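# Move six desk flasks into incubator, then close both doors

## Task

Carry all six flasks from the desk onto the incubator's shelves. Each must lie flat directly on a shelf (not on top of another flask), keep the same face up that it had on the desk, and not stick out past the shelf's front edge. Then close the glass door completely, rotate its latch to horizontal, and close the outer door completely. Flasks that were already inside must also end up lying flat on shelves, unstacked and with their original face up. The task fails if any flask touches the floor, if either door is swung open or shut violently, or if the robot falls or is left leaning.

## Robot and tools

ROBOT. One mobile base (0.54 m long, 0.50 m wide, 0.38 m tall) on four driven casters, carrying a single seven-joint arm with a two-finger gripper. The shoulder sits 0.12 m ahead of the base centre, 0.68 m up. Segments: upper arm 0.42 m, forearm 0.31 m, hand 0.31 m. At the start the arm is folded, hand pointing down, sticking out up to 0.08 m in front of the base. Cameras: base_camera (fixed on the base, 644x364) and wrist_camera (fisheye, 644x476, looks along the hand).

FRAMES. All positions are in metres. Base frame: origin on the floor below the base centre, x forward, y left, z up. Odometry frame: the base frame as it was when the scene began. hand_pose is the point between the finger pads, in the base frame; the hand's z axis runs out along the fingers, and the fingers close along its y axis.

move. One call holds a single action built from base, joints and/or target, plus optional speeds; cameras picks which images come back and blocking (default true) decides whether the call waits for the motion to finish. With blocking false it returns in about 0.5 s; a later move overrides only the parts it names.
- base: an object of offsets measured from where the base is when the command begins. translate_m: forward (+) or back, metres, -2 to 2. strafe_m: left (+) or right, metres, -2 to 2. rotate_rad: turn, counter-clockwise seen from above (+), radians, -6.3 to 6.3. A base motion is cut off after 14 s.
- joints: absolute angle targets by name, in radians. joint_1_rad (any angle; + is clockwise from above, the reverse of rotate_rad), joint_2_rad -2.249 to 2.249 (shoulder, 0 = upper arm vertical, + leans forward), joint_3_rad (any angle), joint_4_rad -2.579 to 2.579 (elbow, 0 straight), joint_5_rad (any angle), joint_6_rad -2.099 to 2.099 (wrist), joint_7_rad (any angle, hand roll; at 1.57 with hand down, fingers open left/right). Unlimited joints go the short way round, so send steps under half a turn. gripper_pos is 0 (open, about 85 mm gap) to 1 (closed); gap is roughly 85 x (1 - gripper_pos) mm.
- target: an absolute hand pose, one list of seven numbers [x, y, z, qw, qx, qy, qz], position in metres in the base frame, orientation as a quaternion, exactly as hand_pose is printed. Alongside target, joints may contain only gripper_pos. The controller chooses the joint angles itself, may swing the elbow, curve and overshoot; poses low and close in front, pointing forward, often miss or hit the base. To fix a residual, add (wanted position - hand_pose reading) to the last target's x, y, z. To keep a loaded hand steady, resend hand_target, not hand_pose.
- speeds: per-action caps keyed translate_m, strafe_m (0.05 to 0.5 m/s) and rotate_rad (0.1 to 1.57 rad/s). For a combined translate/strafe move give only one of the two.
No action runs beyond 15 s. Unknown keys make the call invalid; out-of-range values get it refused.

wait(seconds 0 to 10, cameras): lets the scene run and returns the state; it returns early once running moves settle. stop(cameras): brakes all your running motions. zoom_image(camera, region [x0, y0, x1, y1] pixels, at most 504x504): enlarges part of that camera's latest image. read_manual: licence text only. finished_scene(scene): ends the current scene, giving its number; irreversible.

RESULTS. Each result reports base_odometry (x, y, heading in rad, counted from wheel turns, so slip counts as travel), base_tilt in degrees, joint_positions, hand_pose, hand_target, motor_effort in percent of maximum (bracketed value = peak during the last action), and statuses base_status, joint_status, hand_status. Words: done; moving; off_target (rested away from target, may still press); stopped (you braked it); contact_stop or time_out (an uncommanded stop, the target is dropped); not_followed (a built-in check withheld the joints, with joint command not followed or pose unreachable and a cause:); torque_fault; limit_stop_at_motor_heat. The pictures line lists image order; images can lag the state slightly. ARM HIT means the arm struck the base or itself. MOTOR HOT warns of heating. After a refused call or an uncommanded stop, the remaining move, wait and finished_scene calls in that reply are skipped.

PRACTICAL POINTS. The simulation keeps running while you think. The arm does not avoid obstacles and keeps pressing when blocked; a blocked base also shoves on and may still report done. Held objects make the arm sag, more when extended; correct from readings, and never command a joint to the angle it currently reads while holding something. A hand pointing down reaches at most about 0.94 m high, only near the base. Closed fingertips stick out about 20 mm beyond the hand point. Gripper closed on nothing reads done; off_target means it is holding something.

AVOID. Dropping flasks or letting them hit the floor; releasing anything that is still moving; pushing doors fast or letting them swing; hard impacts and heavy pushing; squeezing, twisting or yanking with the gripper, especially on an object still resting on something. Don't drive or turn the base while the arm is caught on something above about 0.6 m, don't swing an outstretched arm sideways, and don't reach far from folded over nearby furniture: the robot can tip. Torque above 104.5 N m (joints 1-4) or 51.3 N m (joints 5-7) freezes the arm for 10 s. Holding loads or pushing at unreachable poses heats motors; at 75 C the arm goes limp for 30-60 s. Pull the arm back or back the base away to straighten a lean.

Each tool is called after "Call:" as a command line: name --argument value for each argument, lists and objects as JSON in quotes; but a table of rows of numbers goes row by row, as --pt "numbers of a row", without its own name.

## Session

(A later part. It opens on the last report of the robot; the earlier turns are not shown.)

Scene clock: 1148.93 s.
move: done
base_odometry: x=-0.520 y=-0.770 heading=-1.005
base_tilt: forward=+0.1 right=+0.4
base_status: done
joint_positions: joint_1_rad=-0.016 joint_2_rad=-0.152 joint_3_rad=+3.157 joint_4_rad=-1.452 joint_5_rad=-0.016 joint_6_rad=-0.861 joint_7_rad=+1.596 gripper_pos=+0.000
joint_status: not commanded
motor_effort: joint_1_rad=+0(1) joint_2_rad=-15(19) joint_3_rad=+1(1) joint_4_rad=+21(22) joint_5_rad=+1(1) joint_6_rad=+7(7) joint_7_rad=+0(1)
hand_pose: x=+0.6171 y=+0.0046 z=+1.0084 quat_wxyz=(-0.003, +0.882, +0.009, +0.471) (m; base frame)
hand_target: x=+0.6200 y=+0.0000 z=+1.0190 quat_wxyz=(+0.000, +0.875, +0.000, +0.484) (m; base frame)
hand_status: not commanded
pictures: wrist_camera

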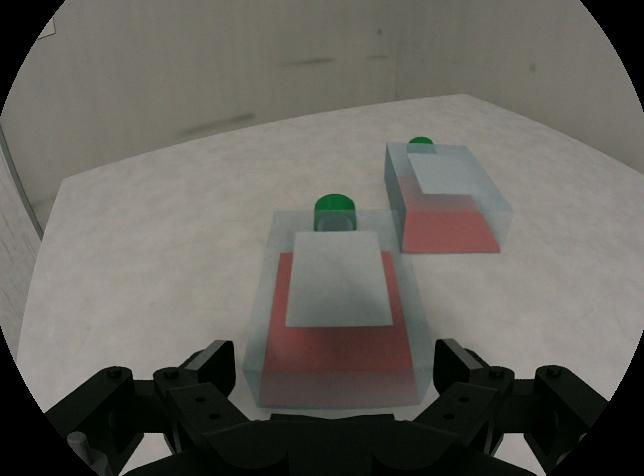

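Call:
move --base '{"translate_m":-0.01,"strafe_m":-0.0025}' --cameras '["wrist_camera"]'

Scene clock: 1150.97 s.
move: done
base_odometry: x=-0.528 y=-0.763 heading=-1.005
base_tilt: forward=+0.1 right=+0.4
base_status: done
joint_positions: joint_1_rad=-0.016 joint_2_rad=-0.153 joint_3_rad=+3.157 joint_4_rad=-1.452 joint_5_rad=-0.016 joint_6_rad=-0.861 joint_7_rad=+1.596 gripper_pos=+0.000
joint_status: not commanded
motor_effort: joint_1_rad=+0(2) joint_2_rad=-16(19) joint_3_rad=+0(2) joint_4_rad=+21(21) joint_5_rad=+1(1) joint_6_rad=+7(8) joint_7_rad=+1(1)
hand_pose: x=+0.6165 y=+0.0046 z=+1.0094 quat_wxyz=(-0.003, +0.882, +0.009, +0.472) (m; base frame)
hand_target: x=+0.6200 y=+0.0000 z=+1.0190 quat_wxyz=(+0.000, +0.875, +0.000, +0.484) (m; base frame)
hand_status: not commanded
pictures: wrist_camera

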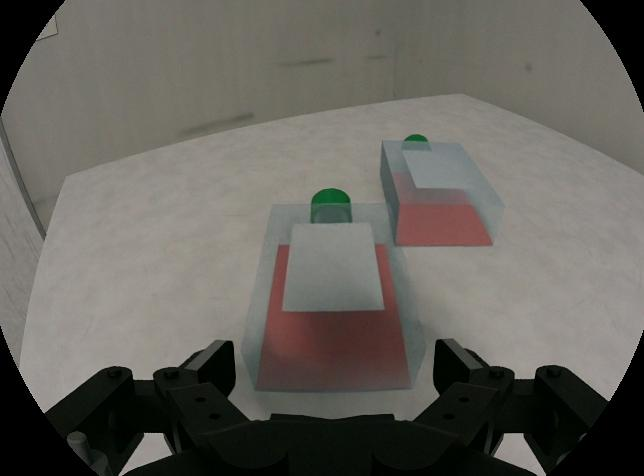

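Call:
move --base '{"translate_m":0.02,"strafe_m":0.0012}' --cameras '["wrist_camera"]' --speeds '{"translate_m":0.05}'

Scene clock: 1154.10 s.
move: done
base_odometry: x=-0.516 y=-0.779 heading=-1.005
base_tilt: forward=+0.2 right=+0.4
base_status: done
joint_positions: joint_1_rad=-0.016 joint_2_rad=-0.153 joint_3_rad=+3.157 joint_4_rad=-1.452 joint_5_rad=-0.016 joint_6_rad=-0.861 joint_7_rad=+1.596 gripper_pos=+0.000
joint_status: not commanded
motor_effort: joint_1_rad=+0(1) joint_2_rad=-15(19) joint_3_rad=-1(2) joint_4_rad=+21(21) joint_5_rad=+1(1) joint_6_rad=+7(7) joint_7_rad=+0(1)
hand_pose: x=+0.6166 y=+0.0046 z=+1.0094 quat_wxyz=(-0.003, +0.882, +0.009, +0.472) (m; base frame)
hand_target: x=+0.6200 y=+0.0000 z=+1.0190 quat_wxyz=(+0.000, +0.875, +0.000, +0.484) (m; base frame)
hand_status: not commanded
pictures: wrist_camera

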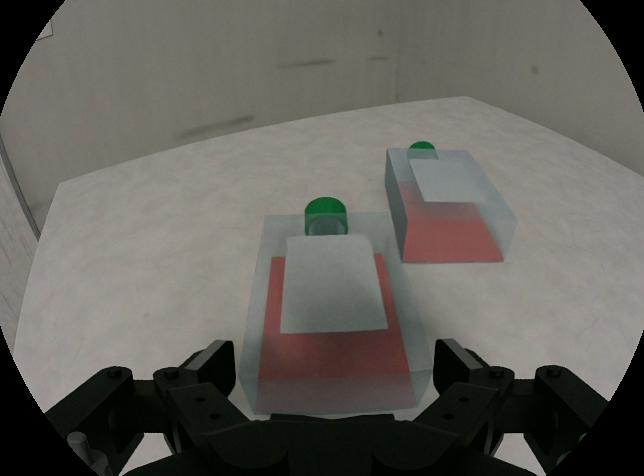

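Call:
move --base '{"translate_m":-0.04}' --target '[0.62,-0.005,1.016,0.0044,0.875,-0.0079,0.484]' --cameras '["wrist_camera"]'

Scene clock: 1159.37 s.
move: done
base_odometry: x=-0.537 y=-0.745 heading=-1.005
base_tilt: forward=+0.1 right=+0.4
base_status: done
joint_positions: joint_1_rad=-0.014 joint_2_rad=-0.160 joint_3_rad=+3.157 joint_4_rad=-1.452 joint_5_rad=-0.006 joint_6_rad=-0.861 joint_7_rad=+1.583 gripper_pos=+0.000
joint_status: not commanded
motor_effort: joint_1_rad=+0(2) joint_2_rad=-15(19) joint_3_rad=+0(2) joint_4_rad=+20(22) joint_5_rad=+1(1) joint_6_rad=+7(8) joint_7_rad=+1(1)
hand_pose: x=+0.6144 y=+0.0014 z=+1.0127 quat_wxyz=(-0.001, +0.880, +0.004, +0.474) (m; base frame)
hand_target: x=+0.6200 y=-0.0050 z=+1.0160 quat_wxyz=(+0.004, +0.875, -0.008, +0.484) (m; base frame)
hand_status: done (0.009 m and 1.9 deg from the pose sent, 0.012 m and 2.7 deg at the start)
pictures: wrist_camera

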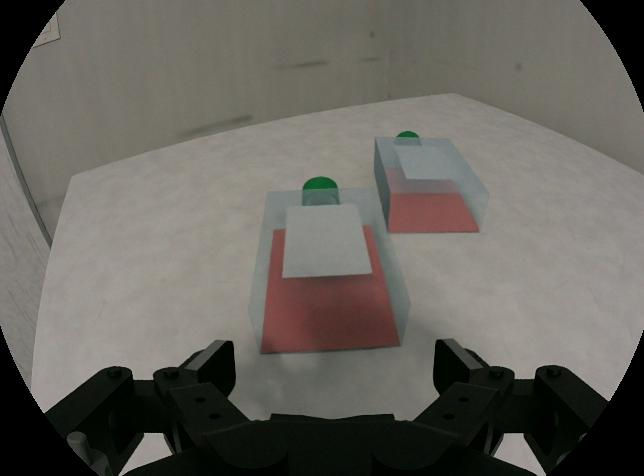

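Call:
move --base '{"strafe_m":-0.0235,"rotate_rad":0.04}' --target '[0.62,-0.005,1.012,0.0044,0.875,-0.0079,0.484]' --cameras '["wrist_camera"]'

Scene clock: 1162.17 s.
move: done
base_odometry: x=-0.556 y=-0.757 heading=-0.966
base_tilt: forward=+0.1 right=+0.4
base_status: done
joint_positions: joint_1_rad=-0.013 joint_2_rad=-0.159 joint_3_rad=+3.156 joint_4_rad=-1.454 joint_5_rad=-0.006 joint_6_rad=-0.861 joint_7_rad=+1.583 gripper_pos=+0.000
joint_status: not commanded
motor_effort: joint_1_rad=-1(2) joint_2_rad=-15(17) joint_3_rad=-1(2) joint_4_rad=+20(21) joint_5_rad=+1(1) joint_6_rad=+7(7) joint_7_rad=+1(1)
hand_pose: x=+0.6143 y=+0.0014 z=+1.0109 quat_wxyz=(-0.001, +0.881, +0.004, +0.473) (m; base frame)
hand_target: x=+0.6200 y=-0.0050 z=+1.0120 quat_wxyz=(+0.004, +0.875, -0.008, +0.484) (m; base frame)
hand_status: done (0.009 m and 2.0 deg from the pose sent, 0.009 m and 1.9 deg at the start)
pictures: wrist_camera

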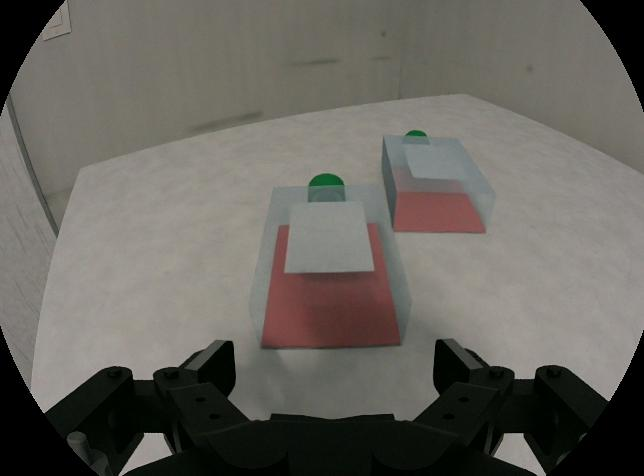

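Call:
move --base '{"strafe_m":-0.007,"rotate_rad":0.015,"translate_m":0.03}' --speeds '{"translate_m":0.06}' --cameras '["wrist_camera"]'

Scene clock: 1164.63 s.
move: done
base_odometry: x=-0.545 y=-0.786 heading=-0.950
base_tilt: forward=+0.2 right=+0.4
base_status: done
joint_positions: joint_1_rad=-0.013 joint_2_rad=-0.158 joint_3_rad=+3.156 joint_4_rad=-1.454 joint_5_rad=-0.006 joint_6_rad=-0.861 joint_7_rad=+1.583 gripper_pos=+0.000
joint_status: not commanded
motor_effort: joint_1_rad=+0(1) joint_2_rad=-15(18) joint_3_rad=+0(2) joint_4_rad=+21(21) joint_5_rad=+1(2) joint_6_rad=+7(8) joint_7_rad=+1(1)
hand_pose: x=+0.6148 y=+0.0014 z=+1.0102 quat_wxyz=(-0.001, +0.881, +0.004, +0.472) (m; base frame)
hand_target: x=+0.6200 y=-0.0050 z=+1.0120 quat_wxyz=(+0.004, +0.875, -0.008, +0.484) (m; base frame)
hand_status: not commanded
pictures: wrist_camera

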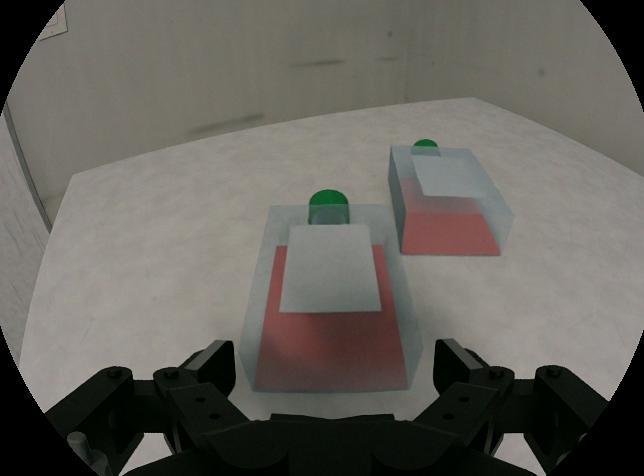

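Call:
move --base '{"strafe_m":0.0022,"translate_m":0.02}' --speeds '{"translate_m":0.06}' --cameras '["wrist_camera"]'

Scene clock: 1167.00 s.
move: done
base_odometry: x=-0.532 y=-0.800 heading=-0.950
base_tilt: forward=+0.1 right=+0.4
base_status: done
joint_positions: joint_1_rad=-0.004 joint_2_rad=-0.199 joint_3_rad=+3.156 joint_4_rad=-1.454 joint_5_rad=-0.006 joint_6_rad=-0.861 joint_7_rad=+1.583 gripper_pos=+0.000
joint_status: not commanded
motor_effort: joint_1_rad=-3(3) joint_2_rad=-6(15) joint_3_rad=-1(3) joint_4_rad=+21(22) joint_5_rad=+1(1) joint_6_rad=+8(8) joint_7_rad=+1(1)
hand_pose: x=+0.6009 y=-0.0033 z=+1.0302 quat_wxyz=(+0.002, +0.872, +0.000, +0.490) (m; base frame)
hand_target: x=+0.6200 y=-0.0050 z=+1.0120 quat_wxyz=(+0.004, +0.875, -0.008, +0.484) (m; base frame)
hand_status: not commanded
pictures: wrist_camera

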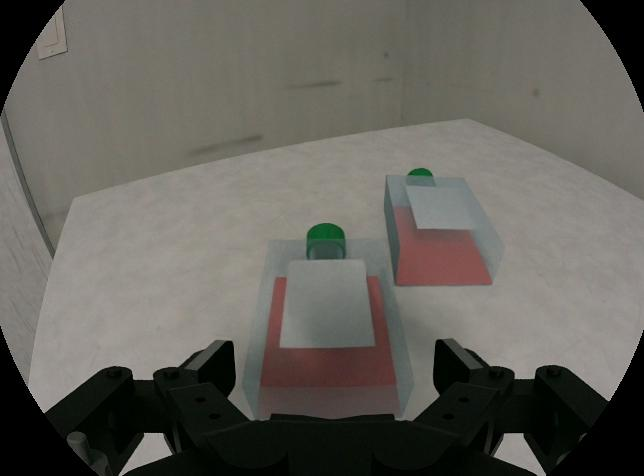

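Call:
move --base '{"translate_m":-0.15}' --speeds '{"translate_m":0.2}' --cameras '[]'

Call:
move --target '[0.74,-0.003,1.020,0.0022,0.875,-0.0039,0.484]' --cameras '["wrist_camera"]'

Scene clock: 1169.97 s.
move: done
base_odometry: x=-0.620 y=-0.678 heading=-0.949
base_tilt: forward=+0.1 right=+0.4
base_status: done
joint_positions: joint_1_rad=-0.004 joint_2_rad=-0.157 joint_3_rad=+3.156 joint_4_rad=-1.456 joint_5_rad=-0.006 joint_6_rad=-0.861 joint_7_rad=+1.583 gripper_pos=+0.000
joint_status: not commanded
motor_effort: joint_1_rad=+0(3) joint_2_rad=-15(21) joint_3_rad=-1(2) joint_4_rad=+21(23) joint_5_rad=+1(1) joint_6_rad=+7(8) joint_7_rad=+1(1)
hand_pose: x=+0.6151 y=-0.0030 z=+1.0087 quat_wxyz=(+0.002, +0.882, +0.000, +0.471) (m; base frame)
hand_target: x=+0.6200 y=-0.0050 z=+1.0120 quat_wxyz=(+0.004, +0.875, -0.008, +0.484) (m; base frame)
hand_status: not commanded
pictures: none
No camera images: "cameras" was empty.

Scene clock: 1171.63 s.
move: done
base_odometry: x=-0.620 y=-0.678 heading=-0.949
base_tilt: forward=+0.1 right=+0.4
base_status: not commanded
joint_positions: joint_1_rad=-0.005 joint_2_rad=+0.135 joint_3_rad=+3.158 joint_4_rad=-1.175 joint_5_rad=-0.006 joint_6_rad=-0.861 joint_7_rad=+1.583 gripper_pos=+0.000
joint_status: not commanded
motor_effort: joint_1_rad=+0(1) joint_2_rad=-27(29) joint_3_rad=+0(1) joint_4_rad=+21(21) joint_5_rad=+1(1) joint_6_rad=+7(8) joint_7_rad=+1(1)
hand_pose: x=+0.7366 y=-0.0030 z=+1.0038 quat_wxyz=(+0.004, +0.885, +0.001, +0.466) (m; base frame)
hand_target: x=+0.7400 y=-0.0030 z=+1.0200 quat_wxyz=(+0.002, +0.875, -0.004, +0.484) (m; base frame)
hand_status: done (0.017 m and 2.4 deg from the pose sent, 0.125 m and 1.7 deg at the start)
pictures: wrist_camera

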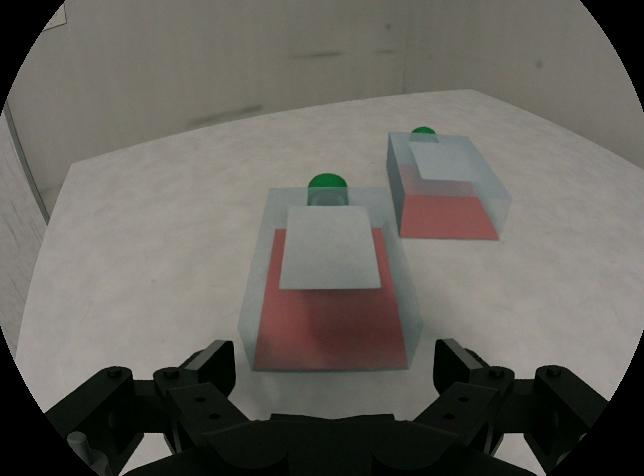

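Call:
move --base '{"strafe_m":-0.009,"rotate_rad":0.015,"translate_m":0.015}' --speeds '{"translate_m":0.06}' --target '[0.74,-0.003,1.025,0.0022,0.875,-0.0039,0.484]' --cameras '["wrist_camera"]'

Scene clock: 1174.83 s.
move: done
base_odometry: x=-0.618 y=-0.695 heading=-0.934
base_tilt: forward=+0.1 right=+0.4
base_status: done
joint_positions: joint_1_rad=-0.013 joint_2_rad=+0.136 joint_3_rad=+3.164 joint_4_rad=-1.150 joint_5_rad=-0.006 joint_6_rad=-0.861 joint_7_rad=+1.583 gripper_pos=+0.000
joint_status: not commanded
motor_effort: joint_1_rad=+0(2) joint_2_rad=-26(29) joint_3_rad=+0(2) joint_4_rad=+21(22) joint_5_rad=+1(2) joint_6_rad=+7(8) joint_7_rad=+1(1)
hand_pose: x=+0.7391 y=-0.0017 z=+1.0174 quat_wxyz=(+0.004, +0.879, +0.002, +0.477) (m; base frame)
hand_target: x=+0.7400 y=-0.0030 z=+1.0250 quat_wxyz=(+0.002, +0.875, -0.004, +0.484) (m; base frame)
hand_status: done (0.008 m and 1.1 deg from the pose sent, 0.021 m and 2.4 deg at the start)
pictures: wrist_camera

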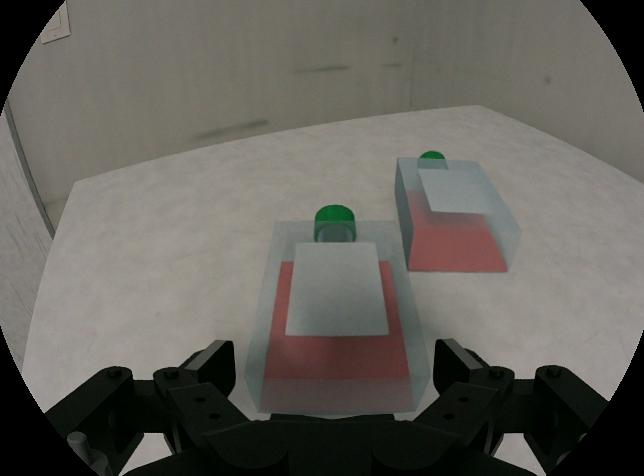

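Call:
move --base '{"strafe_m":-0.0013}' --speeds '{"strafe_m":0.06}' --target '[0.74,-0.003,1.016,0.0022,0.875,-0.0039,0.484]' --cameras '["wrist_camera"]'

Scene clock: 1177.27 s.
move: done
base_odometry: x=-0.619 y=-0.696 heading=-0.935
base_tilt: forward=+0.1 right=+0.4
base_status: done
joint_positions: joint_1_rad=-0.014 joint_2_rad=+0.136 joint_3_rad=+3.164 joint_4_rad=-1.161 joint_5_rad=-0.006 joint_6_rad=-0.861 joint_7_rad=+1.583 gripper_pos=+0.000
joint_status: not commanded
motor_effort: joint_1_rad=+0(3) joint_2_rad=-26(27) joint_3_rad=+0(2) joint_4_rad=+21(22) joint_5_rad=+1(1) joint_6_rad=+7(7) joint_7_rad=+0(1)
hand_pose: x=+0.7381 y=-0.0017 z=+1.0113 quat_wxyz=(+0.004, +0.881, +0.002, +0.472) (m; base frame)
hand_target: x=+0.7400 y=-0.0030 z=+1.0160 quat_wxyz=(+0.002, +0.875, -0.004, +0.484) (m; base frame)
hand_status: done (0.005 m and 1.7 deg from the pose sent, 0.002 m and 1.1 deg at the start)
pictures: wrist_camera

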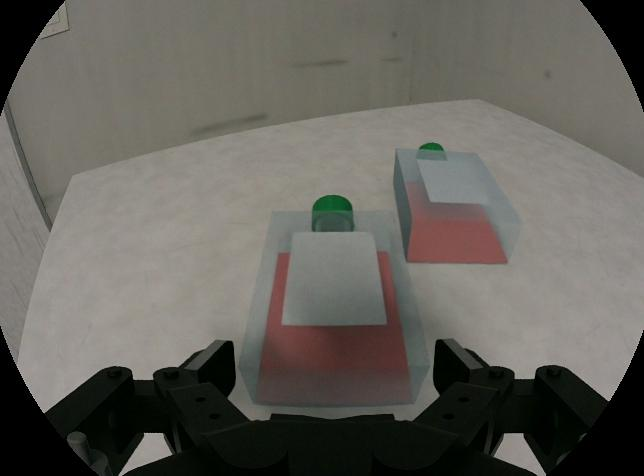

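Call:
move --base '{"translate_m":0.025,"strafe_m":0.0005}' --speeds '{"translate_m":0.05}' --cameras '["wrist_camera"]'

Scene clock: 1179.37 s.
move: done
base_odometry: x=-0.604 y=-0.716 heading=-0.935
base_tilt: forward=+0.2 right=+0.4
base_status: done
joint_positions: joint_1_rad=-0.014 joint_2_rad=+0.136 joint_3_rad=+3.164 joint_4_rad=-1.161 joint_5_rad=-0.006 joint_6_rad=-0.861 joint_7_rad=+1.583 gripper_pos=+0.000
joint_status: not commanded
motor_effort: joint_1_rad=+1(2) joint_2_rad=-26(30) joint_3_rad=+0(1) joint_4_rad=+20(22) joint_5_rad=+1(1) joint_6_rad=+7(8) joint_7_rad=+1(1)
hand_pose: x=+0.7380 y=-0.0017 z=+1.0115 quat_wxyz=(+0.004, +0.881, +0.002, +0.472) (m; base frame)
hand_target: x=+0.7400 y=-0.0030 z=+1.0160 quat_wxyz=(+0.002, +0.875, -0.004, +0.484) (m; base frame)
hand_status: not commanded
pictures: wrist_camera

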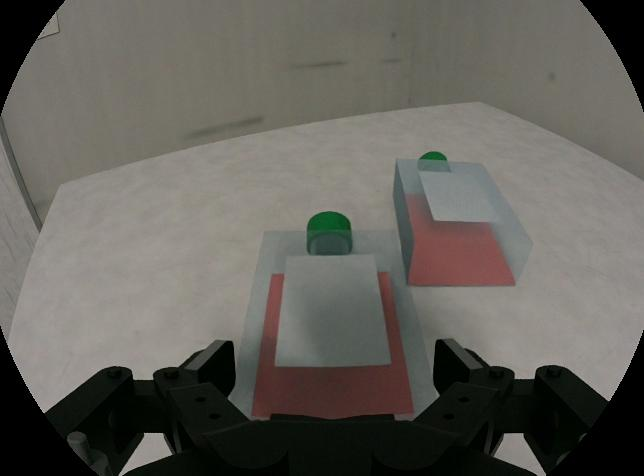

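Call:
move --base '{"translate_m":0.018}' --speeds '{"translate_m":0.05}' --cameras '[]'

Call:
move --joints '{"gripper_pos":0.25}' --cameras '["wrist_camera"]'

Call:
move --joints '{"gripper_pos":0.6}' --cameras '[]'

Call:
move --target '[0.70,-0.003,1.095,0.0022,0.875,-0.0039,0.484]' --cameras '["wrist_camera"]'

Scene clock: 1184.70 s.
move: done
base_odometry: x=-0.594 y=-0.730 heading=-0.935
base_tilt: forward=+0.1 right=+0.4
base_status: done
joint_positions: joint_1_rad=-0.020 joint_2_rad=+0.109 joint_3_rad=+3.165 joint_4_rad=-1.161 joint_5_rad=-0.006 joint_6_rad=-0.861 joint_7_rad=+1.583 gripper_pos=+0.000
joint_status: not commanded
motor_effort: joint_1_rad=+1(2) joint_2_rad=-21(27) joint_3_rad=+0(2) joint_4_rad=+21(23) joint_5_rad=+1(1) joint_6_rad=+8(8) joint_7_rad=+0(1)
hand_pose: x=+0.7288 y=+0.0018 z=+1.0281 quat_wxyz=(+0.002, +0.875, +0.004, +0.484) (m; base frame)
hand_target: x=+0.7400 y=-0.0030 z=+1.0160 quat_wxyz=(+0.002, +0.875, -0.004, +0.484) (m; base frame)
hand_status: not commanded
pictures: none
No camera images: "cameras" was empty.

Scene clock: 1185.37 s.
move: done
base_odometry: x=-0.594 y=-0.730 heading=-0.935
base_tilt: forward=+0.2 right=+0.4
base_status: not commanded
joint_positions: joint_1_rad=-0.020 joint_2_rad=+0.109 joint_3_rad=+3.165 joint_4_rad=-1.161 joint_5_rad=-0.006 joint_6_rad=-0.861 joint_7_rad=+1.583 gripper_pos=+0.250
joint_status: all done
motor_effort: joint_1_rad=+0(1) joint_2_rad=-21(22) joint_3_rad=+0(1) joint_4_rad=+21(21) joint_5_rad=+1(1) joint_6_rad=+7(8) joint_7_rad=+1(1)
hand_pose: x=+0.7288 y=+0.0018 z=+1.0281 quat_wxyz=(+0.002, +0.875, +0.004, +0.484) (m; base frame)
hand_target: x=+0.7400 y=-0.0030 z=+1.0160 quat_wxyz=(+0.002, +0.875, -0.004, +0.484) (m; base frame)
hand_status: not commanded
pictures: wrist_camera

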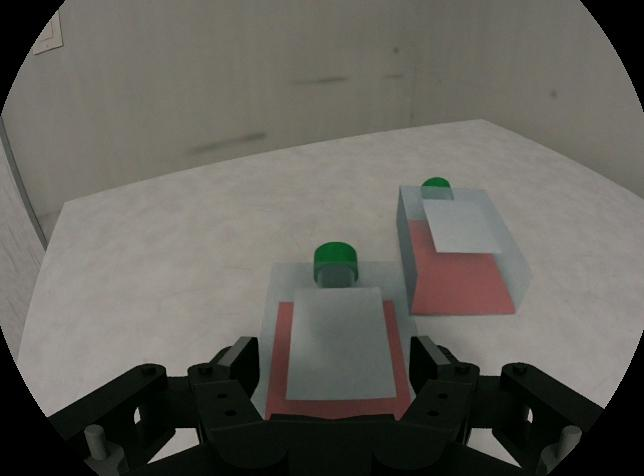

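Scene clock: 1186.10 s.
move: done
base_odometry: x=-0.594 y=-0.730 heading=-0.935
base_tilt: forward=+0.2 right=+0.4
base_status: not commanded
joint_positions: joint_1_rad=-0.020 joint_2_rad=+0.109 joint_3_rad=+3.165 joint_4_rad=-1.161 joint_5_rad=-0.006 joint_6_rad=-0.861 joint_7_rad=+1.583 gripper_pos=+0.600
joint_status: all done
motor_effort: joint_1_rad=+1(1) joint_2_rad=-21(22) joint_3_rad=+0(1) joint_4_rad=+21(21) joint_5_rad=+1(1) joint_6_rad=+7(8) joint_7_rad=+0(1)
hand_pose: x=+0.7288 y=+0.0018 z=+1.0281 quat_wxyz=(+0.002, +0.875, +0.004, +0.484) (m; base frame)
hand_target: x=+0.7400 y=-0.0030 z=+1.0160 quat_wxyz=(+0.002, +0.875, -0.004, +0.484) (m; base frame)
hand_status: not commanded
pictures: none
No camera images: "cameras" was empty.

Scene clock: 1187.43 s.
move: done
base_odometry: x=-0.594 y=-0.730 heading=-0.935
base_tilt: forward=+0.2 right=+0.4
base_status: not commanded
joint_positions: joint_1_rad=-0.020 joint_2_rad=+0.108 joint_3_rad=+3.165 joint_4_rad=-0.934 joint_5_rad=-0.006 joint_6_rad=-1.020 joint_7_rad=+1.583 gripper_pos=+0.600
joint_status: not commanded
motor_effort: joint_1_rad=+1(1) joint_2_rad=-21(22) joint_3_rad=+1(1) joint_4_rad=+19(22) joint_5_rad=+1(1) joint_6_rad=+7(8) joint_7_rad=+0(1)
hand_pose: x=+0.7106 y=+0.0022 z=+1.1113 quat_wxyz=(+0.002, +0.858, +0.005, +0.513) (m; base frame)
hand_target: x=+0.7000 y=-0.0030 z=+1.0950 quat_wxyz=(+0.002, +0.875, -0.004, +0.484) (m; base frame)
hand_status: done (0.020 m and 4.0 deg from the pose sent, 0.073 m and 0.9 deg at the start)
pictures: wrist_camera

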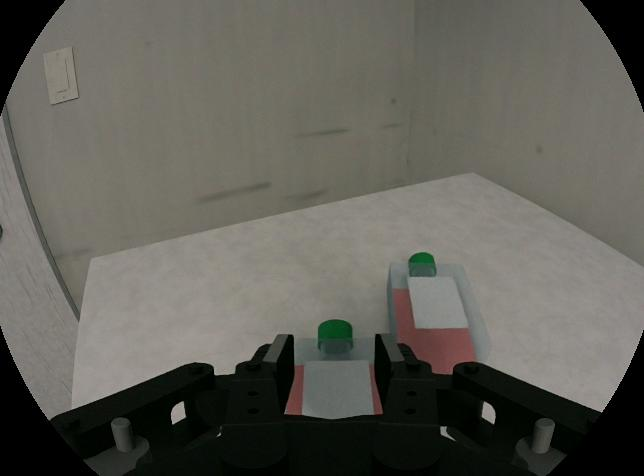

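Call:
move --base '{"translate_m":-0.06}' --joints '{"gripper_pos":0}' --cameras '[]'

Call:
move --target '[0.765,-0.003,1.024,0.0022,0.875,-0.0039,0.484]' --cameras '["wrist_camera"]'

Scene clock: 1190.73 s.
move: done
base_odometry: x=-0.630 y=-0.682 heading=-0.935
base_tilt: forward=+0.1 right=+0.4
base_status: done
joint_positions: joint_1_rad=-0.021 joint_2_rad=+0.112 joint_3_rad=+3.167 joint_4_rad=-0.931 joint_5_rad=-0.006 joint_6_rad=-1.026 joint_7_rad=+1.583 gripper_pos=+0.000
joint_status: all done
motor_effort: joint_1_rad=+0(2) joint_2_rad=-24(29) joint_3_rad=+0(2) joint_4_rad=+20(21) joint_5_rad=+1(1) joint_6_rad=+7(8) joint_7_rad=+1(1)
hand_pose: x=+0.7111 y=+0.0015 z=+1.1097 quat_wxyz=(+0.003, +0.860, +0.004, +0.511) (m; base frame)
hand_target: x=+0.7000 y=-0.0030 z=+1.0950 quat_wxyz=(+0.002, +0.875, -0.004, +0.484) (m; base frame)
hand_status: not commanded
pictures: none
No camera images: "cameras" was empty.

Scene clock: 1192.10 s.
move: done
base_odometry: x=-0.630 y=-0.682 heading=-0.935
base_tilt: forward=+0.1 right=+0.4
base_status: not commanded
joint_positions: joint_1_rad=-0.021 joint_2_rad=+0.208 joint_3_rad=+3.167 joint_4_rad=-1.045 joint_5_rad=-0.006 joint_6_rad=-0.936 joint_7_rad=+1.583 gripper_pos=+0.000
joint_status: not commanded
motor_effort: joint_1_rad=+0(1) joint_2_rad=-28(32) joint_3_rad=+0(1) joint_4_rad=+20(22) joint_5_rad=+0(1) joint_6_rad=+7(8) joint_7_rad=+0(1)
hand_pose: x=+0.7585 y=+0.0019 z=+1.0111 quat_wxyz=(+0.003, +0.889, +0.005, +0.458) (m; base frame)
hand_target: x=+0.7650 y=-0.0030 z=+1.0240 quat_wxyz=(+0.002, +0.875, -0.004, +0.484) (m; base frame)
hand_status: done (0.015 m and 3.5 deg from the pose sent, 0.101 m and 3.7 deg at the start)
pictures: wrist_camera

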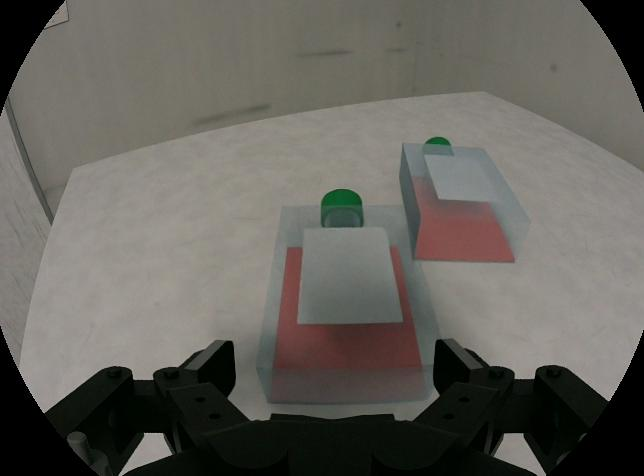

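Call:
move --base '{"strafe_m":-0.0063}' --speeds '{"strafe_m":0.06}' --cameras '["wrist_camera"]'

Scene clock: 1196.30 s.
move: done
base_odometry: x=-0.635 y=-0.686 heading=-0.935
base_tilt: forward=+0.1 right=+0.4
base_status: done
joint_positions: joint_1_rad=-0.020 joint_2_rad=+0.208 joint_3_rad=+3.169 joint_4_rad=-1.045 joint_5_rad=-0.006 joint_6_rad=-0.936 joint_7_rad=+1.583 gripper_pos=+0.000
joint_status: not commanded
motor_effort: joint_1_rad=+0(3) joint_2_rad=-29(31) joint_3_rad=-1(2) joint_4_rad=+20(22) joint_5_rad=+1(1) joint_6_rad=+7(7) joint_7_rad=+1(1)
hand_pose: x=+0.7584 y=+0.0008 z=+1.0114 quat_wxyz=(+0.004, +0.889, +0.004, +0.459) (m; base frame)
hand_target: x=+0.7650 y=-0.0030 z=+1.0240 quat_wxyz=(+0.002, +0.875, -0.004, +0.484) (m; base frame)
hand_status: not commanded
pictures: wrist_camera

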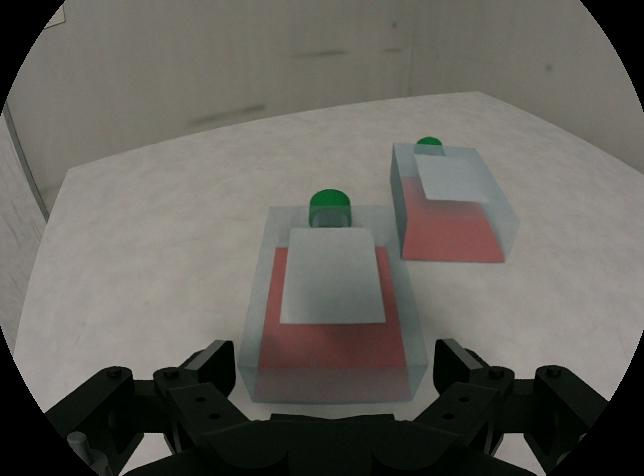

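Call:
move --base '{"translate_m":0.025,"strafe_m":0.001}' --speeds '{"translate_m":0.05}' --cameras '["wrist_camera"]'

Scene clock: 1198.80 s.
move: done
base_odometry: x=-0.619 y=-0.705 heading=-0.935
base_tilt: forward=+0.1 right=+0.4
base_status: done
joint_positions: joint_1_rad=-0.022 joint_2_rad=+0.201 joint_3_rad=+3.169 joint_4_rad=-1.045 joint_5_rad=-0.006 joint_6_rad=-0.935 joint_7_rad=+1.583 gripper_pos=+0.000
joint_status: not commanded
motor_effort: joint_1_rad=+1(3) joint_2_rad=-27(29) joint_3_rad=-1(3) joint_4_rad=+20(21) joint_5_rad=+1(1) joint_6_rad=+7(7) joint_7_rad=+0(1)
hand_pose: x=+0.7564 y=+0.0014 z=+1.0155 quat_wxyz=(+0.004, +0.887, +0.004, +0.462) (m; base frame)
hand_target: x=+0.7650 y=-0.0030 z=+1.0240 quat_wxyz=(+0.002, +0.875, -0.004, +0.484) (m; base frame)
hand_status: not commanded
pictures: wrist_camera

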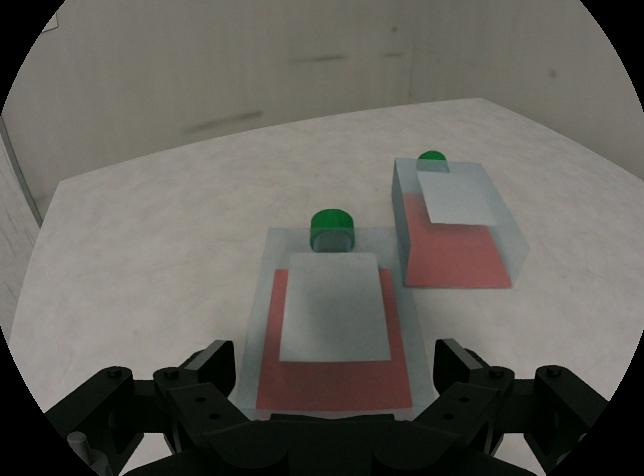

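Call:
move --joints '{"gripper_pos":0.25}' --cameras '["wrist_camera"]'

Scene clock: 1201.07 s.
move: done
base_odometry: x=-0.619 y=-0.705 heading=-0.935
base_tilt: forward=+0.1 right=+0.4
base_status: not commanded
joint_positions: joint_1_rad=-0.022 joint_2_rad=+0.200 joint_3_rad=+3.169 joint_4_rad=-1.045 joint_5_rad=-0.006 joint_6_rad=-0.930 joint_7_rad=+1.583 gripper_pos=+0.250
joint_status: all done
motor_effort: joint_1_rad=+0(1) joint_2_rad=-25(27) joint_3_rad=+0(1) joint_4_rad=+18(21) joint_5_rad=+1(1) joint_6_rad=+6(7) joint_7_rad=+0(1)
hand_pose: x=+0.7570 y=+0.0013 z=+1.0180 quat_wxyz=(+0.004, +0.885, +0.004, +0.465) (m; base frame)
hand_target: x=+0.7650 y=-0.0030 z=+1.0240 quat_wxyz=(+0.002, +0.875, -0.004, +0.484) (m; base frame)
hand_status: not commanded
pictures: wrist_camera

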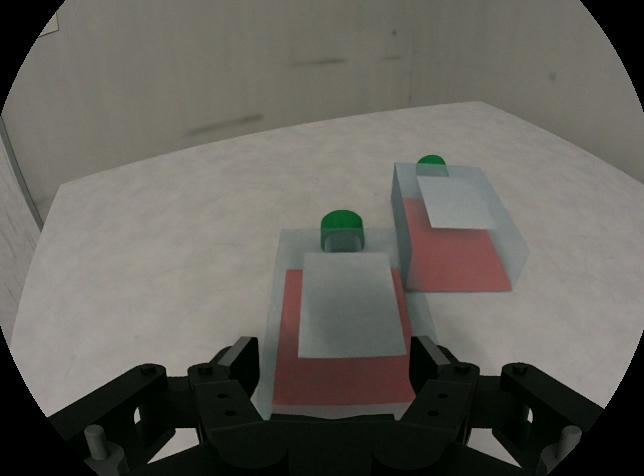

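Call:
move --joints '{"gripper_pos":0}' --cameras '[]'

Call:
move --base '{"translate_m":-0.06}' --target '[0.795,-0.005,1.024,0.0022,0.875,-0.0039,0.484]' --cameras '["wrist_camera"]'

Scene clock: 1204.73 s.
move: done
base_odometry: x=-0.619 y=-0.705 heading=-0.935
base_tilt: forward=+0.1 right=+0.4
base_status: not commanded
joint_positions: joint_1_rad=-0.022 joint_2_rad=+0.200 joint_3_rad=+3.169 joint_4_rad=-1.045 joint_5_rad=-0.006 joint_6_rad=-0.930 joint_7_rad=+1.583 gripper_pos=+0.000
joint_status: all done
motor_effort: joint_1_rad=+0(1) joint_2_rad=-27(27) joint_3_rad=+0(1) joint_4_rad=+21(21) joint_5_rad=+1(1) joint_6_rad=+7(7) joint_7_rad=+0(1)
hand_pose: x=+0.7569 y=+0.0013 z=+1.0178 quat_wxyz=(+0.004, +0.885, +0.004, +0.465) (m; base frame)
hand_target: x=+0.7650 y=-0.0030 z=+1.0240 quat_wxyz=(+0.002, +0.875, -0.004, +0.484) (m; base frame)
hand_status: not commanded
pictures: none
No camera images: "cameras" was empty.

Scene clock: 1206.03 s.
move: done
base_odometry: x=-0.655 y=-0.657 heading=-0.935
base_tilt: forward=+0.1 right=+0.4
base_status: done
joint_positions: joint_1_rad=-0.021 joint_2_rad=+0.271 joint_3_rad=+3.169 joint_4_rad=-0.971 joint_5_rad=-0.006 joint_6_rad=-0.928 joint_7_rad=+1.583 gripper_pos=+0.000
joint_status: not commanded
motor_effort: joint_1_rad=+0(1) joint_2_rad=-30(32) joint_3_rad=+0(2) joint_4_rad=+20(21) joint_5_rad=+1(1) joint_6_rad=+7(8) joint_7_rad=+0(1)
hand_pose: x=+0.7864 y=+0.0014 z=+1.0133 quat_wxyz=(+0.005, +0.884, +0.004, +0.467) (m; base frame)
hand_target: x=+0.7950 y=-0.0050 z=+1.0240 quat_wxyz=(+0.002, +0.875, -0.004, +0.484) (m; base frame)
hand_status: done (0.015 m and 2.4 deg from the pose sent, 0.039 m and 2.7 deg at the start)
pictures: wrist_camera

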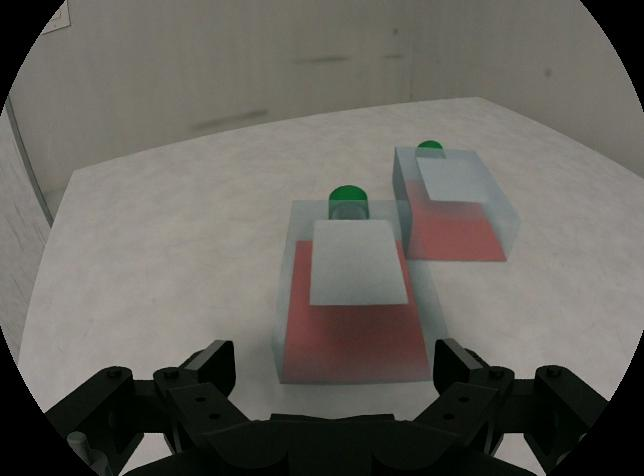

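Call:
move --base '{"strafe_m":-0.0107}' --target '[0.795,-0.005,1.018,0.0022,0.875,-0.0039,0.484]' --cameras '["wrist_camera"]'

Scene clock: 1208.73 s.
move: done
base_odometry: x=-0.664 y=-0.663 heading=-0.935
base_tilt: forward=+0.1 right=+0.4
base_status: done
joint_positions: joint_1_rad=-0.014 joint_2_rad=+0.271 joint_3_rad=+3.171 joint_4_rad=-0.976 joint_5_rad=-0.006 joint_6_rad=-0.925 joint_7_rad=+1.583 gripper_pos=+0.000
joint_status: not commanded
motor_effort: joint_1_rad=+0(4) joint_2_rad=-31(33) joint_3_rad=+0(3) joint_4_rad=+20(21) joint_5_rad=+1(2) joint_6_rad=+7(7) joint_7_rad=+1(1)
hand_pose: x=+0.7867 y=-0.0043 z=+1.0114 quat_wxyz=(+0.007, +0.885, +0.001, +0.466) (m; base frame)
hand_target: x=+0.7950 y=-0.0050 z=+1.0180 quat_wxyz=(+0.002, +0.875, -0.004, +0.484) (m; base frame)
hand_status: done (0.011 m and 2.4 deg from the pose sent, 0.012 m and 2.4 deg at the start)
pictures: wrist_camera

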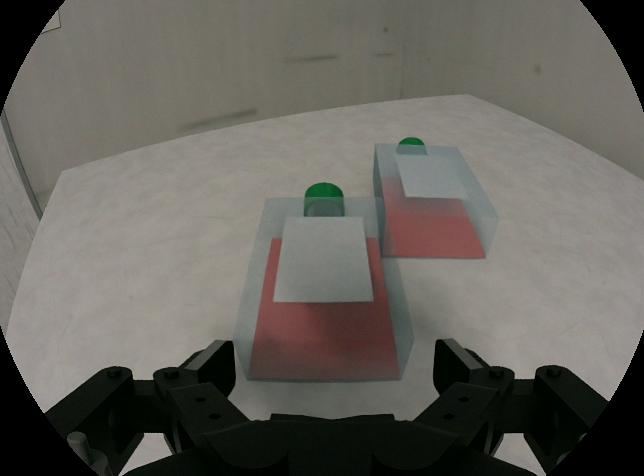

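Call:
move --base '{"strafe_m":0.0035,"translate_m":0.01}' --cameras '["wrist_camera"]'

Scene clock: 1211.00 s.
move: done
base_odometry: x=-0.655 y=-0.668 heading=-0.935
base_tilt: forward=+0.1 right=+0.4
base_status: done
joint_positions: joint_1_rad=-0.014 joint_2_rad=+0.276 joint_3_rad=+3.172 joint_4_rad=-0.976 joint_5_rad=-0.006 joint_6_rad=-0.925 joint_7_rad=+1.583 gripper_pos=+0.000
joint_status: not commanded
motor_effort: joint_1_rad=+0(3) joint_2_rad=-31(35) joint_3_rad=+0(2) joint_4_rad=+21(22) joint_5_rad=+1(1) joint_6_rad=+7(8) joint_7_rad=+0(1)
hand_pose: x=+0.7884 y=-0.0042 z=+1.0078 quat_wxyz=(+0.007, +0.886, +0.001, +0.464) (m; base frame)
hand_target: x=+0.7950 y=-0.0050 z=+1.0180 quat_wxyz=(+0.002, +0.875, -0.004, +0.484) (m; base frame)
hand_status: not commanded
pictures: wrist_camera

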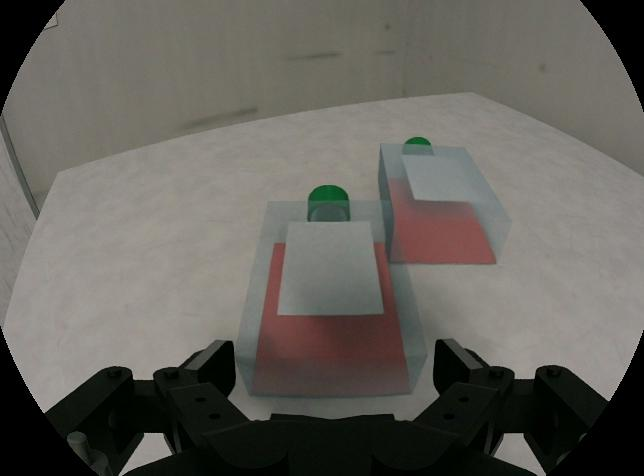

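Call:
move --base '{"strafe_m":0.001,"translate_m":0.025}' --speeds '{"translate_m":0.05}' --cameras '["wrist_camera"]'

Scene clock: 1213.13 s.
move: done
base_odometry: x=-0.640 y=-0.688 heading=-0.935
base_tilt: forward=+0.1 right=+0.3
base_status: done
joint_positions: joint_1_rad=-0.020 joint_2_rad=+0.250 joint_3_rad=+3.172 joint_4_rad=-0.976 joint_5_rad=-0.006 joint_6_rad=-0.925 joint_7_rad=+1.583 gripper_pos=+0.000
joint_status: not commanded
motor_effort: joint_1_rad=+2(4) joint_2_rad=-25(31) joint_3_rad=+0(1) joint_4_rad=+20(22) joint_5_rad=+1(2) joint_6_rad=+7(7) joint_7_rad=+0(1)
hand_pose: x=+0.7798 y=-0.0008 z=+1.0251 quat_wxyz=(+0.006, +0.880, +0.003, +0.475) (m; base frame)
hand_target: x=+0.7950 y=-0.0050 z=+1.0180 quat_wxyz=(+0.002, +0.875, -0.004, +0.484) (m; base frame)
hand_status: not commanded
pictures: wrist_camera

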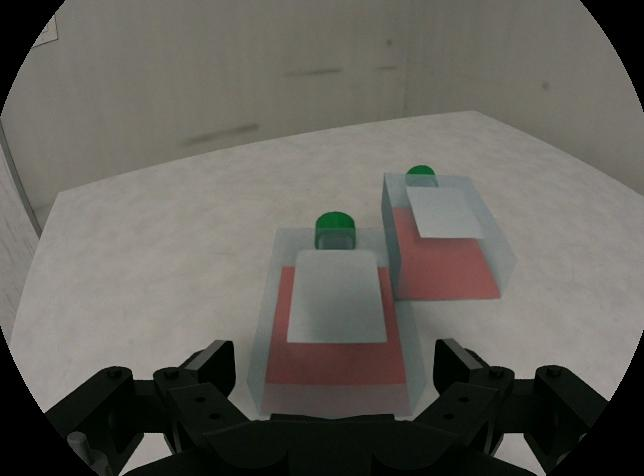

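Call:
move --base '{"translate_m":-0.12}' --cameras '[]'

Call:
move --target '[0.62,0,1.09,0,0.887,0,0.462]' --joints '{"gripper_pos":1}' --cameras '[]'

Scene clock: 1221.40 s.
move: done
base_odometry: x=-0.711 y=-0.591 heading=-0.935
base_tilt: forward=+0.1 right=+0.4
base_status: done
joint_positions: joint_1_rad=-0.016 joint_2_rad=+0.274 joint_3_rad=+3.172 joint_4_rad=-0.976 joint_5_rad=-0.006 joint_6_rad=-0.925 joint_7_rad=+1.583 gripper_pos=+0.000
joint_status: not commanded
motor_effort: joint_1_rad=+0(4) joint_2_rad=-31(36) joint_3_rad=+0(1) joint_4_rad=+20(22) joint_5_rad=+1(1) joint_6_rad=+7(8) joint_7_rad=+0(1)
hand_pose: x=+0.7877 y=-0.0032 z=+1.0095 quat_wxyz=(+0.007, +0.885, +0.001, +0.465) (m; base frame)
hand_target: x=+0.7950 y=-0.0050 z=+1.0180 quat_wxyz=(+0.002, +0.875, -0.004, +0.484) (m; base frame)
hand_status: not commanded
pictures: none
No camera images: "cameras" was empty.

Scene clock: 1223.17 s.
move: done
base_odometry: x=-0.711 y=-0.591 heading=-0.935
base_tilt: forward=+0.1 right=+0.4
base_status: not commanded
joint_positions: joint_1_rad=-0.016 joint_2_rad=-0.051 joint_3_rad=+3.172 joint_4_rad=-1.034 joint_5_rad=-0.006 joint_6_rad=-1.094 joint_7_rad=+1.583 gripper_pos=+0.999
joint_status: all done
motor_effort: joint_1_rad=+0(1) joint_2_rad=-18(34) joint_3_rad=+0(1) joint_4_rad=+19(22) joint_5_rad=+1(1) joint_6_rad=+7(8) joint_7_rad=+0(1)
hand_pose: x=+0.6317 y=-0.0050 z=+1.1254 quat_wxyz=(+0.003, +0.862, -0.001, +0.507) (m; base frame)
hand_target: x=+0.6200 y=+0.0000 z=+1.0900 quat_wxyz=(+0.000, +0.887, +0.000, +0.462) (m; base frame)
hand_status: done (0.038 m and 6.0 deg from the pose sent, 0.186 m and 0.9 deg at the start)
pictures: none
No camera images: "cameras" was empty.

Call:
move --base '{"translate_m":0.249,"strafe_m":0.29,"rotate_rad":-0.565}' --cameras '["wrist_camera"]'

Scene clock: 1228.07 s.
move: done
base_odometry: x=-0.330 y=-0.619 heading=-1.502
base_tilt: forward=+0.1 right=+0.4
base_status: done
joint_positions: joint_1_rad=-0.018 joint_2_rad=-0.050 joint_3_rad=+3.172 joint_4_rad=-1.035 joint_5_rad=-0.005 joint_6_rad=-1.095 joint_7_rad=+1.583 gripper_pos=+0.999
joint_status: not commanded
motor_effort: joint_1_rad=+0(3) joint_2_rad=-17(20) joint_3_rad=+0(3) joint_4_rad=+19(20) joint_5_rad=+1(2) joint_6_rad=+7(8) joint_7_rad=+1(1)
hand_pose: x=+0.6319 y=-0.0045 z=+1.1243 quat_wxyz=(+0.003, +0.862, +0.000, +0.506) (m; base frame)
hand_target: x=+0.6200 y=+0.0000 z=+1.0900 quat_wxyz=(+0.000, +0.887, +0.000, +0.462) (m; base frame)
hand_status: not commanded
pictures: wrist_camera

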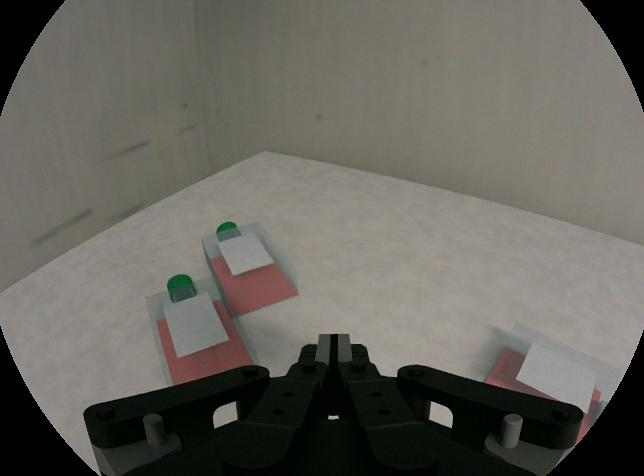

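Call:
move --base '{"translate_m":-0.02}' --target '[0.62,-0.005,1.003,0,0.875,0,0.484]' --cameras '["wrist_camera"]'

Scene clock: 1233.10 s.
move: done
base_odometry: x=-0.331 y=-0.599 heading=-1.502
base_tilt: forward=+0.1 right=+0.4
base_status: done
joint_positions: joint_1_rad=-0.018 joint_2_rad=-0.145 joint_3_rad=+3.172 joint_4_rad=-1.476 joint_5_rad=-0.005 joint_6_rad=-0.868 joint_7_rad=+1.583 gripper_pos=+0.999
joint_status: not commanded
motor_effort: joint_1_rad=+0(1) joint_2_rad=-16(21) joint_3_rad=+0(1) joint_4_rad=+21(22) joint_5_rad=+1(1) joint_6_rad=+7(8) joint_7_rad=+0(1)
hand_pose: x=+0.6156 y=-0.0050 z=+0.9897 quat_wxyz=(+0.001, +0.891, -0.002, +0.454) (m; base frame)
hand_target: x=+0.6200 y=-0.0050 z=+1.0030 quat_wxyz=(+0.000, +0.875, +0.000, +0.484) (m; base frame)
hand_status: done (0.014 m and 3.9 deg from the pose sent, 0.122 m and 3.0 deg at the start)
pictures: wrist_camera

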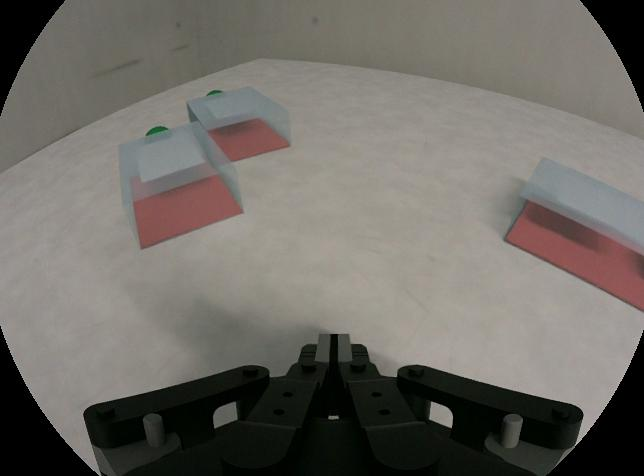

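Call:
move --base '{"translate_m":0.13}' --cameras '[]' --speeds '{"translate_m":0.2}'

Call:
move --base '{"strafe_m":0.105}' --speeds '{"strafe_m":0.08}' --cameras '["wrist_camera"]'

Scene clock: 1239.27 s.
move: done
base_odometry: x=-0.322 y=-0.729 heading=-1.502
base_tilt: forward=+0.1 right=+0.4
base_status: done
joint_positions: joint_1_rad=-0.018 joint_2_rad=-0.158 joint_3_rad=+3.172 joint_4_rad=-1.477 joint_5_rad=-0.005 joint_6_rad=-0.864 joint_7_rad=+1.583 gripper_pos=+0.999
joint_status: not commanded
motor_effort: joint_1_rad=+0(1) joint_2_rad=-15(19) joint_3_rad=+0(2) joint_4_rad=+21(21) joint_5_rad=+1(2) joint_6_rad=+7(7) joint_7_rad=+1(1)
hand_pose: x=+0.6125 y=-0.0051 z=+0.9967 quat_wxyz=(+0.001, +0.887, -0.002, +0.461) (m; base frame)
hand_target: x=+0.6200 y=-0.0050 z=+1.0030 quat_wxyz=(+0.000, +0.875, +0.000, +0.484) (m; base frame)
hand_status: not commanded
pictures: none
No camera images: "cameras" was empty.

Scene clock: 1241.10 s.
move: done
base_odometry: x=-0.217 y=-0.722 heading=-1.502
base_tilt: forward=+0.1 right=+0.4
base_status: done
joint_positions: joint_1_rad=-0.017 joint_2_rad=-0.158 joint_3_rad=+3.172 joint_4_rad=-1.477 joint_5_rad=-0.005 joint_6_rad=-0.864 joint_7_rad=+1.583 gripper_pos=+0.999
joint_status: not commanded
motor_effort: joint_1_rad=+0(2) joint_2_rad=-16(17) joint_3_rad=+0(3) joint_4_rad=+21(21) joint_5_rad=+1(1) joint_6_rad=+7(8) joint_7_rad=+0(1)
hand_pose: x=+0.6125 y=-0.0055 z=+0.9967 quat_wxyz=(+0.001, +0.887, -0.002, +0.461) (m; base frame)
hand_target: x=+0.6200 y=-0.0050 z=+1.0030 quat_wxyz=(+0.000, +0.875, +0.000, +0.484) (m; base frame)
hand_status: not commanded
pictures: wrist_camera

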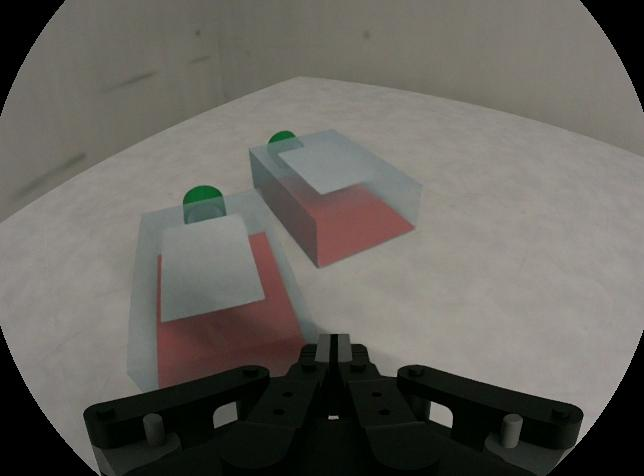

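Call:
move --base '{"strafe_m":0.045}' --speeds '{"strafe_m":0.08}' --cameras '["wrist_camera"]'

Scene clock: 1243.73 s.
move: done
base_odometry: x=-0.171 y=-0.719 heading=-1.502
base_tilt: forward=+0.1 right=+0.4
base_status: done
joint_positions: joint_1_rad=-0.017 joint_2_rad=-0.158 joint_3_rad=+3.173 joint_4_rad=-1.477 joint_5_rad=-0.005 joint_6_rad=-0.863 joint_7_rad=+1.583 gripper_pos=+0.999
joint_status: not commanded
motor_effort: joint_1_rad=+0(2) joint_2_rad=-16(18) joint_3_rad=+0(2) joint_4_rad=+20(22) joint_5_rad=+1(1) joint_6_rad=+7(8) joint_7_rad=+0(1)
hand_pose: x=+0.6125 y=-0.0057 z=+0.9967 quat_wxyz=(+0.001, +0.887, -0.002, +0.461) (m; base frame)
hand_target: x=+0.6200 y=-0.0050 z=+1.0030 quat_wxyz=(+0.000, +0.875, +0.000, +0.484) (m; base frame)
hand_status: not commanded
pictures: wrist_camera

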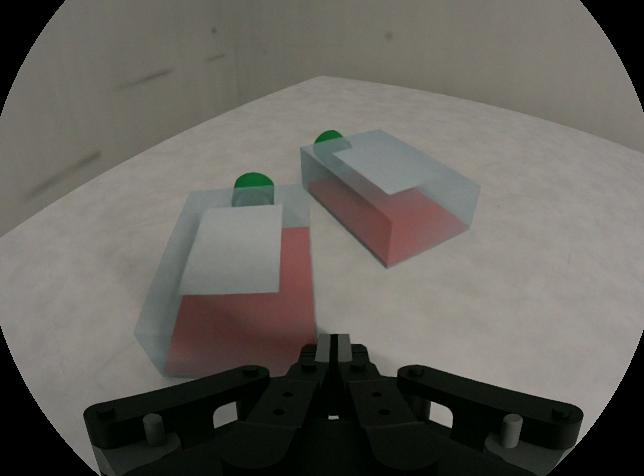

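Call:
move --base '{"strafe_m":-0.015,"translate_m":-0.01}' --cameras '[]'

Call:
move --base '{"strafe_m":0.062,"translate_m":-0.13}' --target '[0.62,-0.005,1.017,0,0.875,0,0.484]' --joints '{"gripper_pos":0}' --cameras '["wrist_camera"]'

Scene clock: 1250.03 s.
move: done
base_odometry: x=-0.187 y=-0.711 heading=-1.502
base_tilt: forward=+0.1 right=+0.4
base_status: done
joint_positions: joint_1_rad=-0.015 joint_2_rad=-0.160 joint_3_rad=+3.175 joint_4_rad=-1.478 joint_5_rad=-0.005 joint_6_rad=-0.863 joint_7_rad=+1.583 gripper_pos=+0.999
joint_status: not commanded
motor_effort: joint_1_rad=+0(2) joint_2_rad=-15(21) joint_3_rad=+0(3) joint_4_rad=+21(22) joint_5_rad=+1(2) joint_6_rad=+7(8) joint_7_rad=+0(1)
hand_pose: x=+0.6119 y=-0.0080 z=+0.9976 quat_wxyz=(+0.002, +0.887, -0.004, +0.462) (m; base frame)
hand_target: x=+0.6200 y=-0.0050 z=+1.0030 quat_wxyz=(+0.000, +0.875, +0.000, +0.484) (m; base frame)
hand_status: not commanded
pictures: none
No camera images: "cameras" was empty.

Scene clock: 1251.43 s.
move: done
base_odometry: x=-0.134 y=-0.577 heading=-1.502
base_tilt: forward=+0.1 right=+0.4
base_status: done
joint_positions: joint_1_rad=-0.015 joint_2_rad=-0.158 joint_3_rad=+3.175 joint_4_rad=-1.457 joint_5_rad=-0.005 joint_6_rad=-0.863 joint_7_rad=+1.583 gripper_pos=+0.000
joint_status: all done
motor_effort: joint_1_rad=+0(1) joint_2_rad=-16(19) joint_3_rad=+0(2) joint_4_rad=+21(22) joint_5_rad=+1(2) joint_6_rad=+7(8) joint_7_rad=+1(1)
hand_pose: x=+0.6146 y=-0.0081 z=+1.0084 quat_wxyz=(+0.002, +0.882, -0.004, +0.471) (m; base frame)
hand_target: x=+0.6200 y=-0.0050 z=+1.0170 quat_wxyz=(+0.000, +0.875, +0.000, +0.484) (m; base frame)
hand_status: done (0.011 m and 1.8 deg from the pose sent, 0.021 m and 2.9 deg at the start)
pictures: wrist_camera

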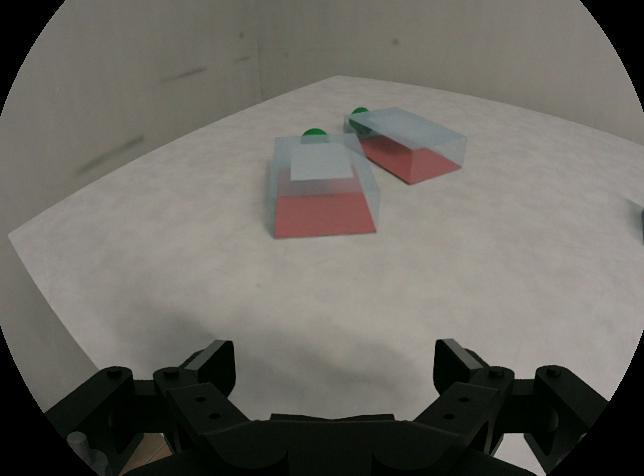

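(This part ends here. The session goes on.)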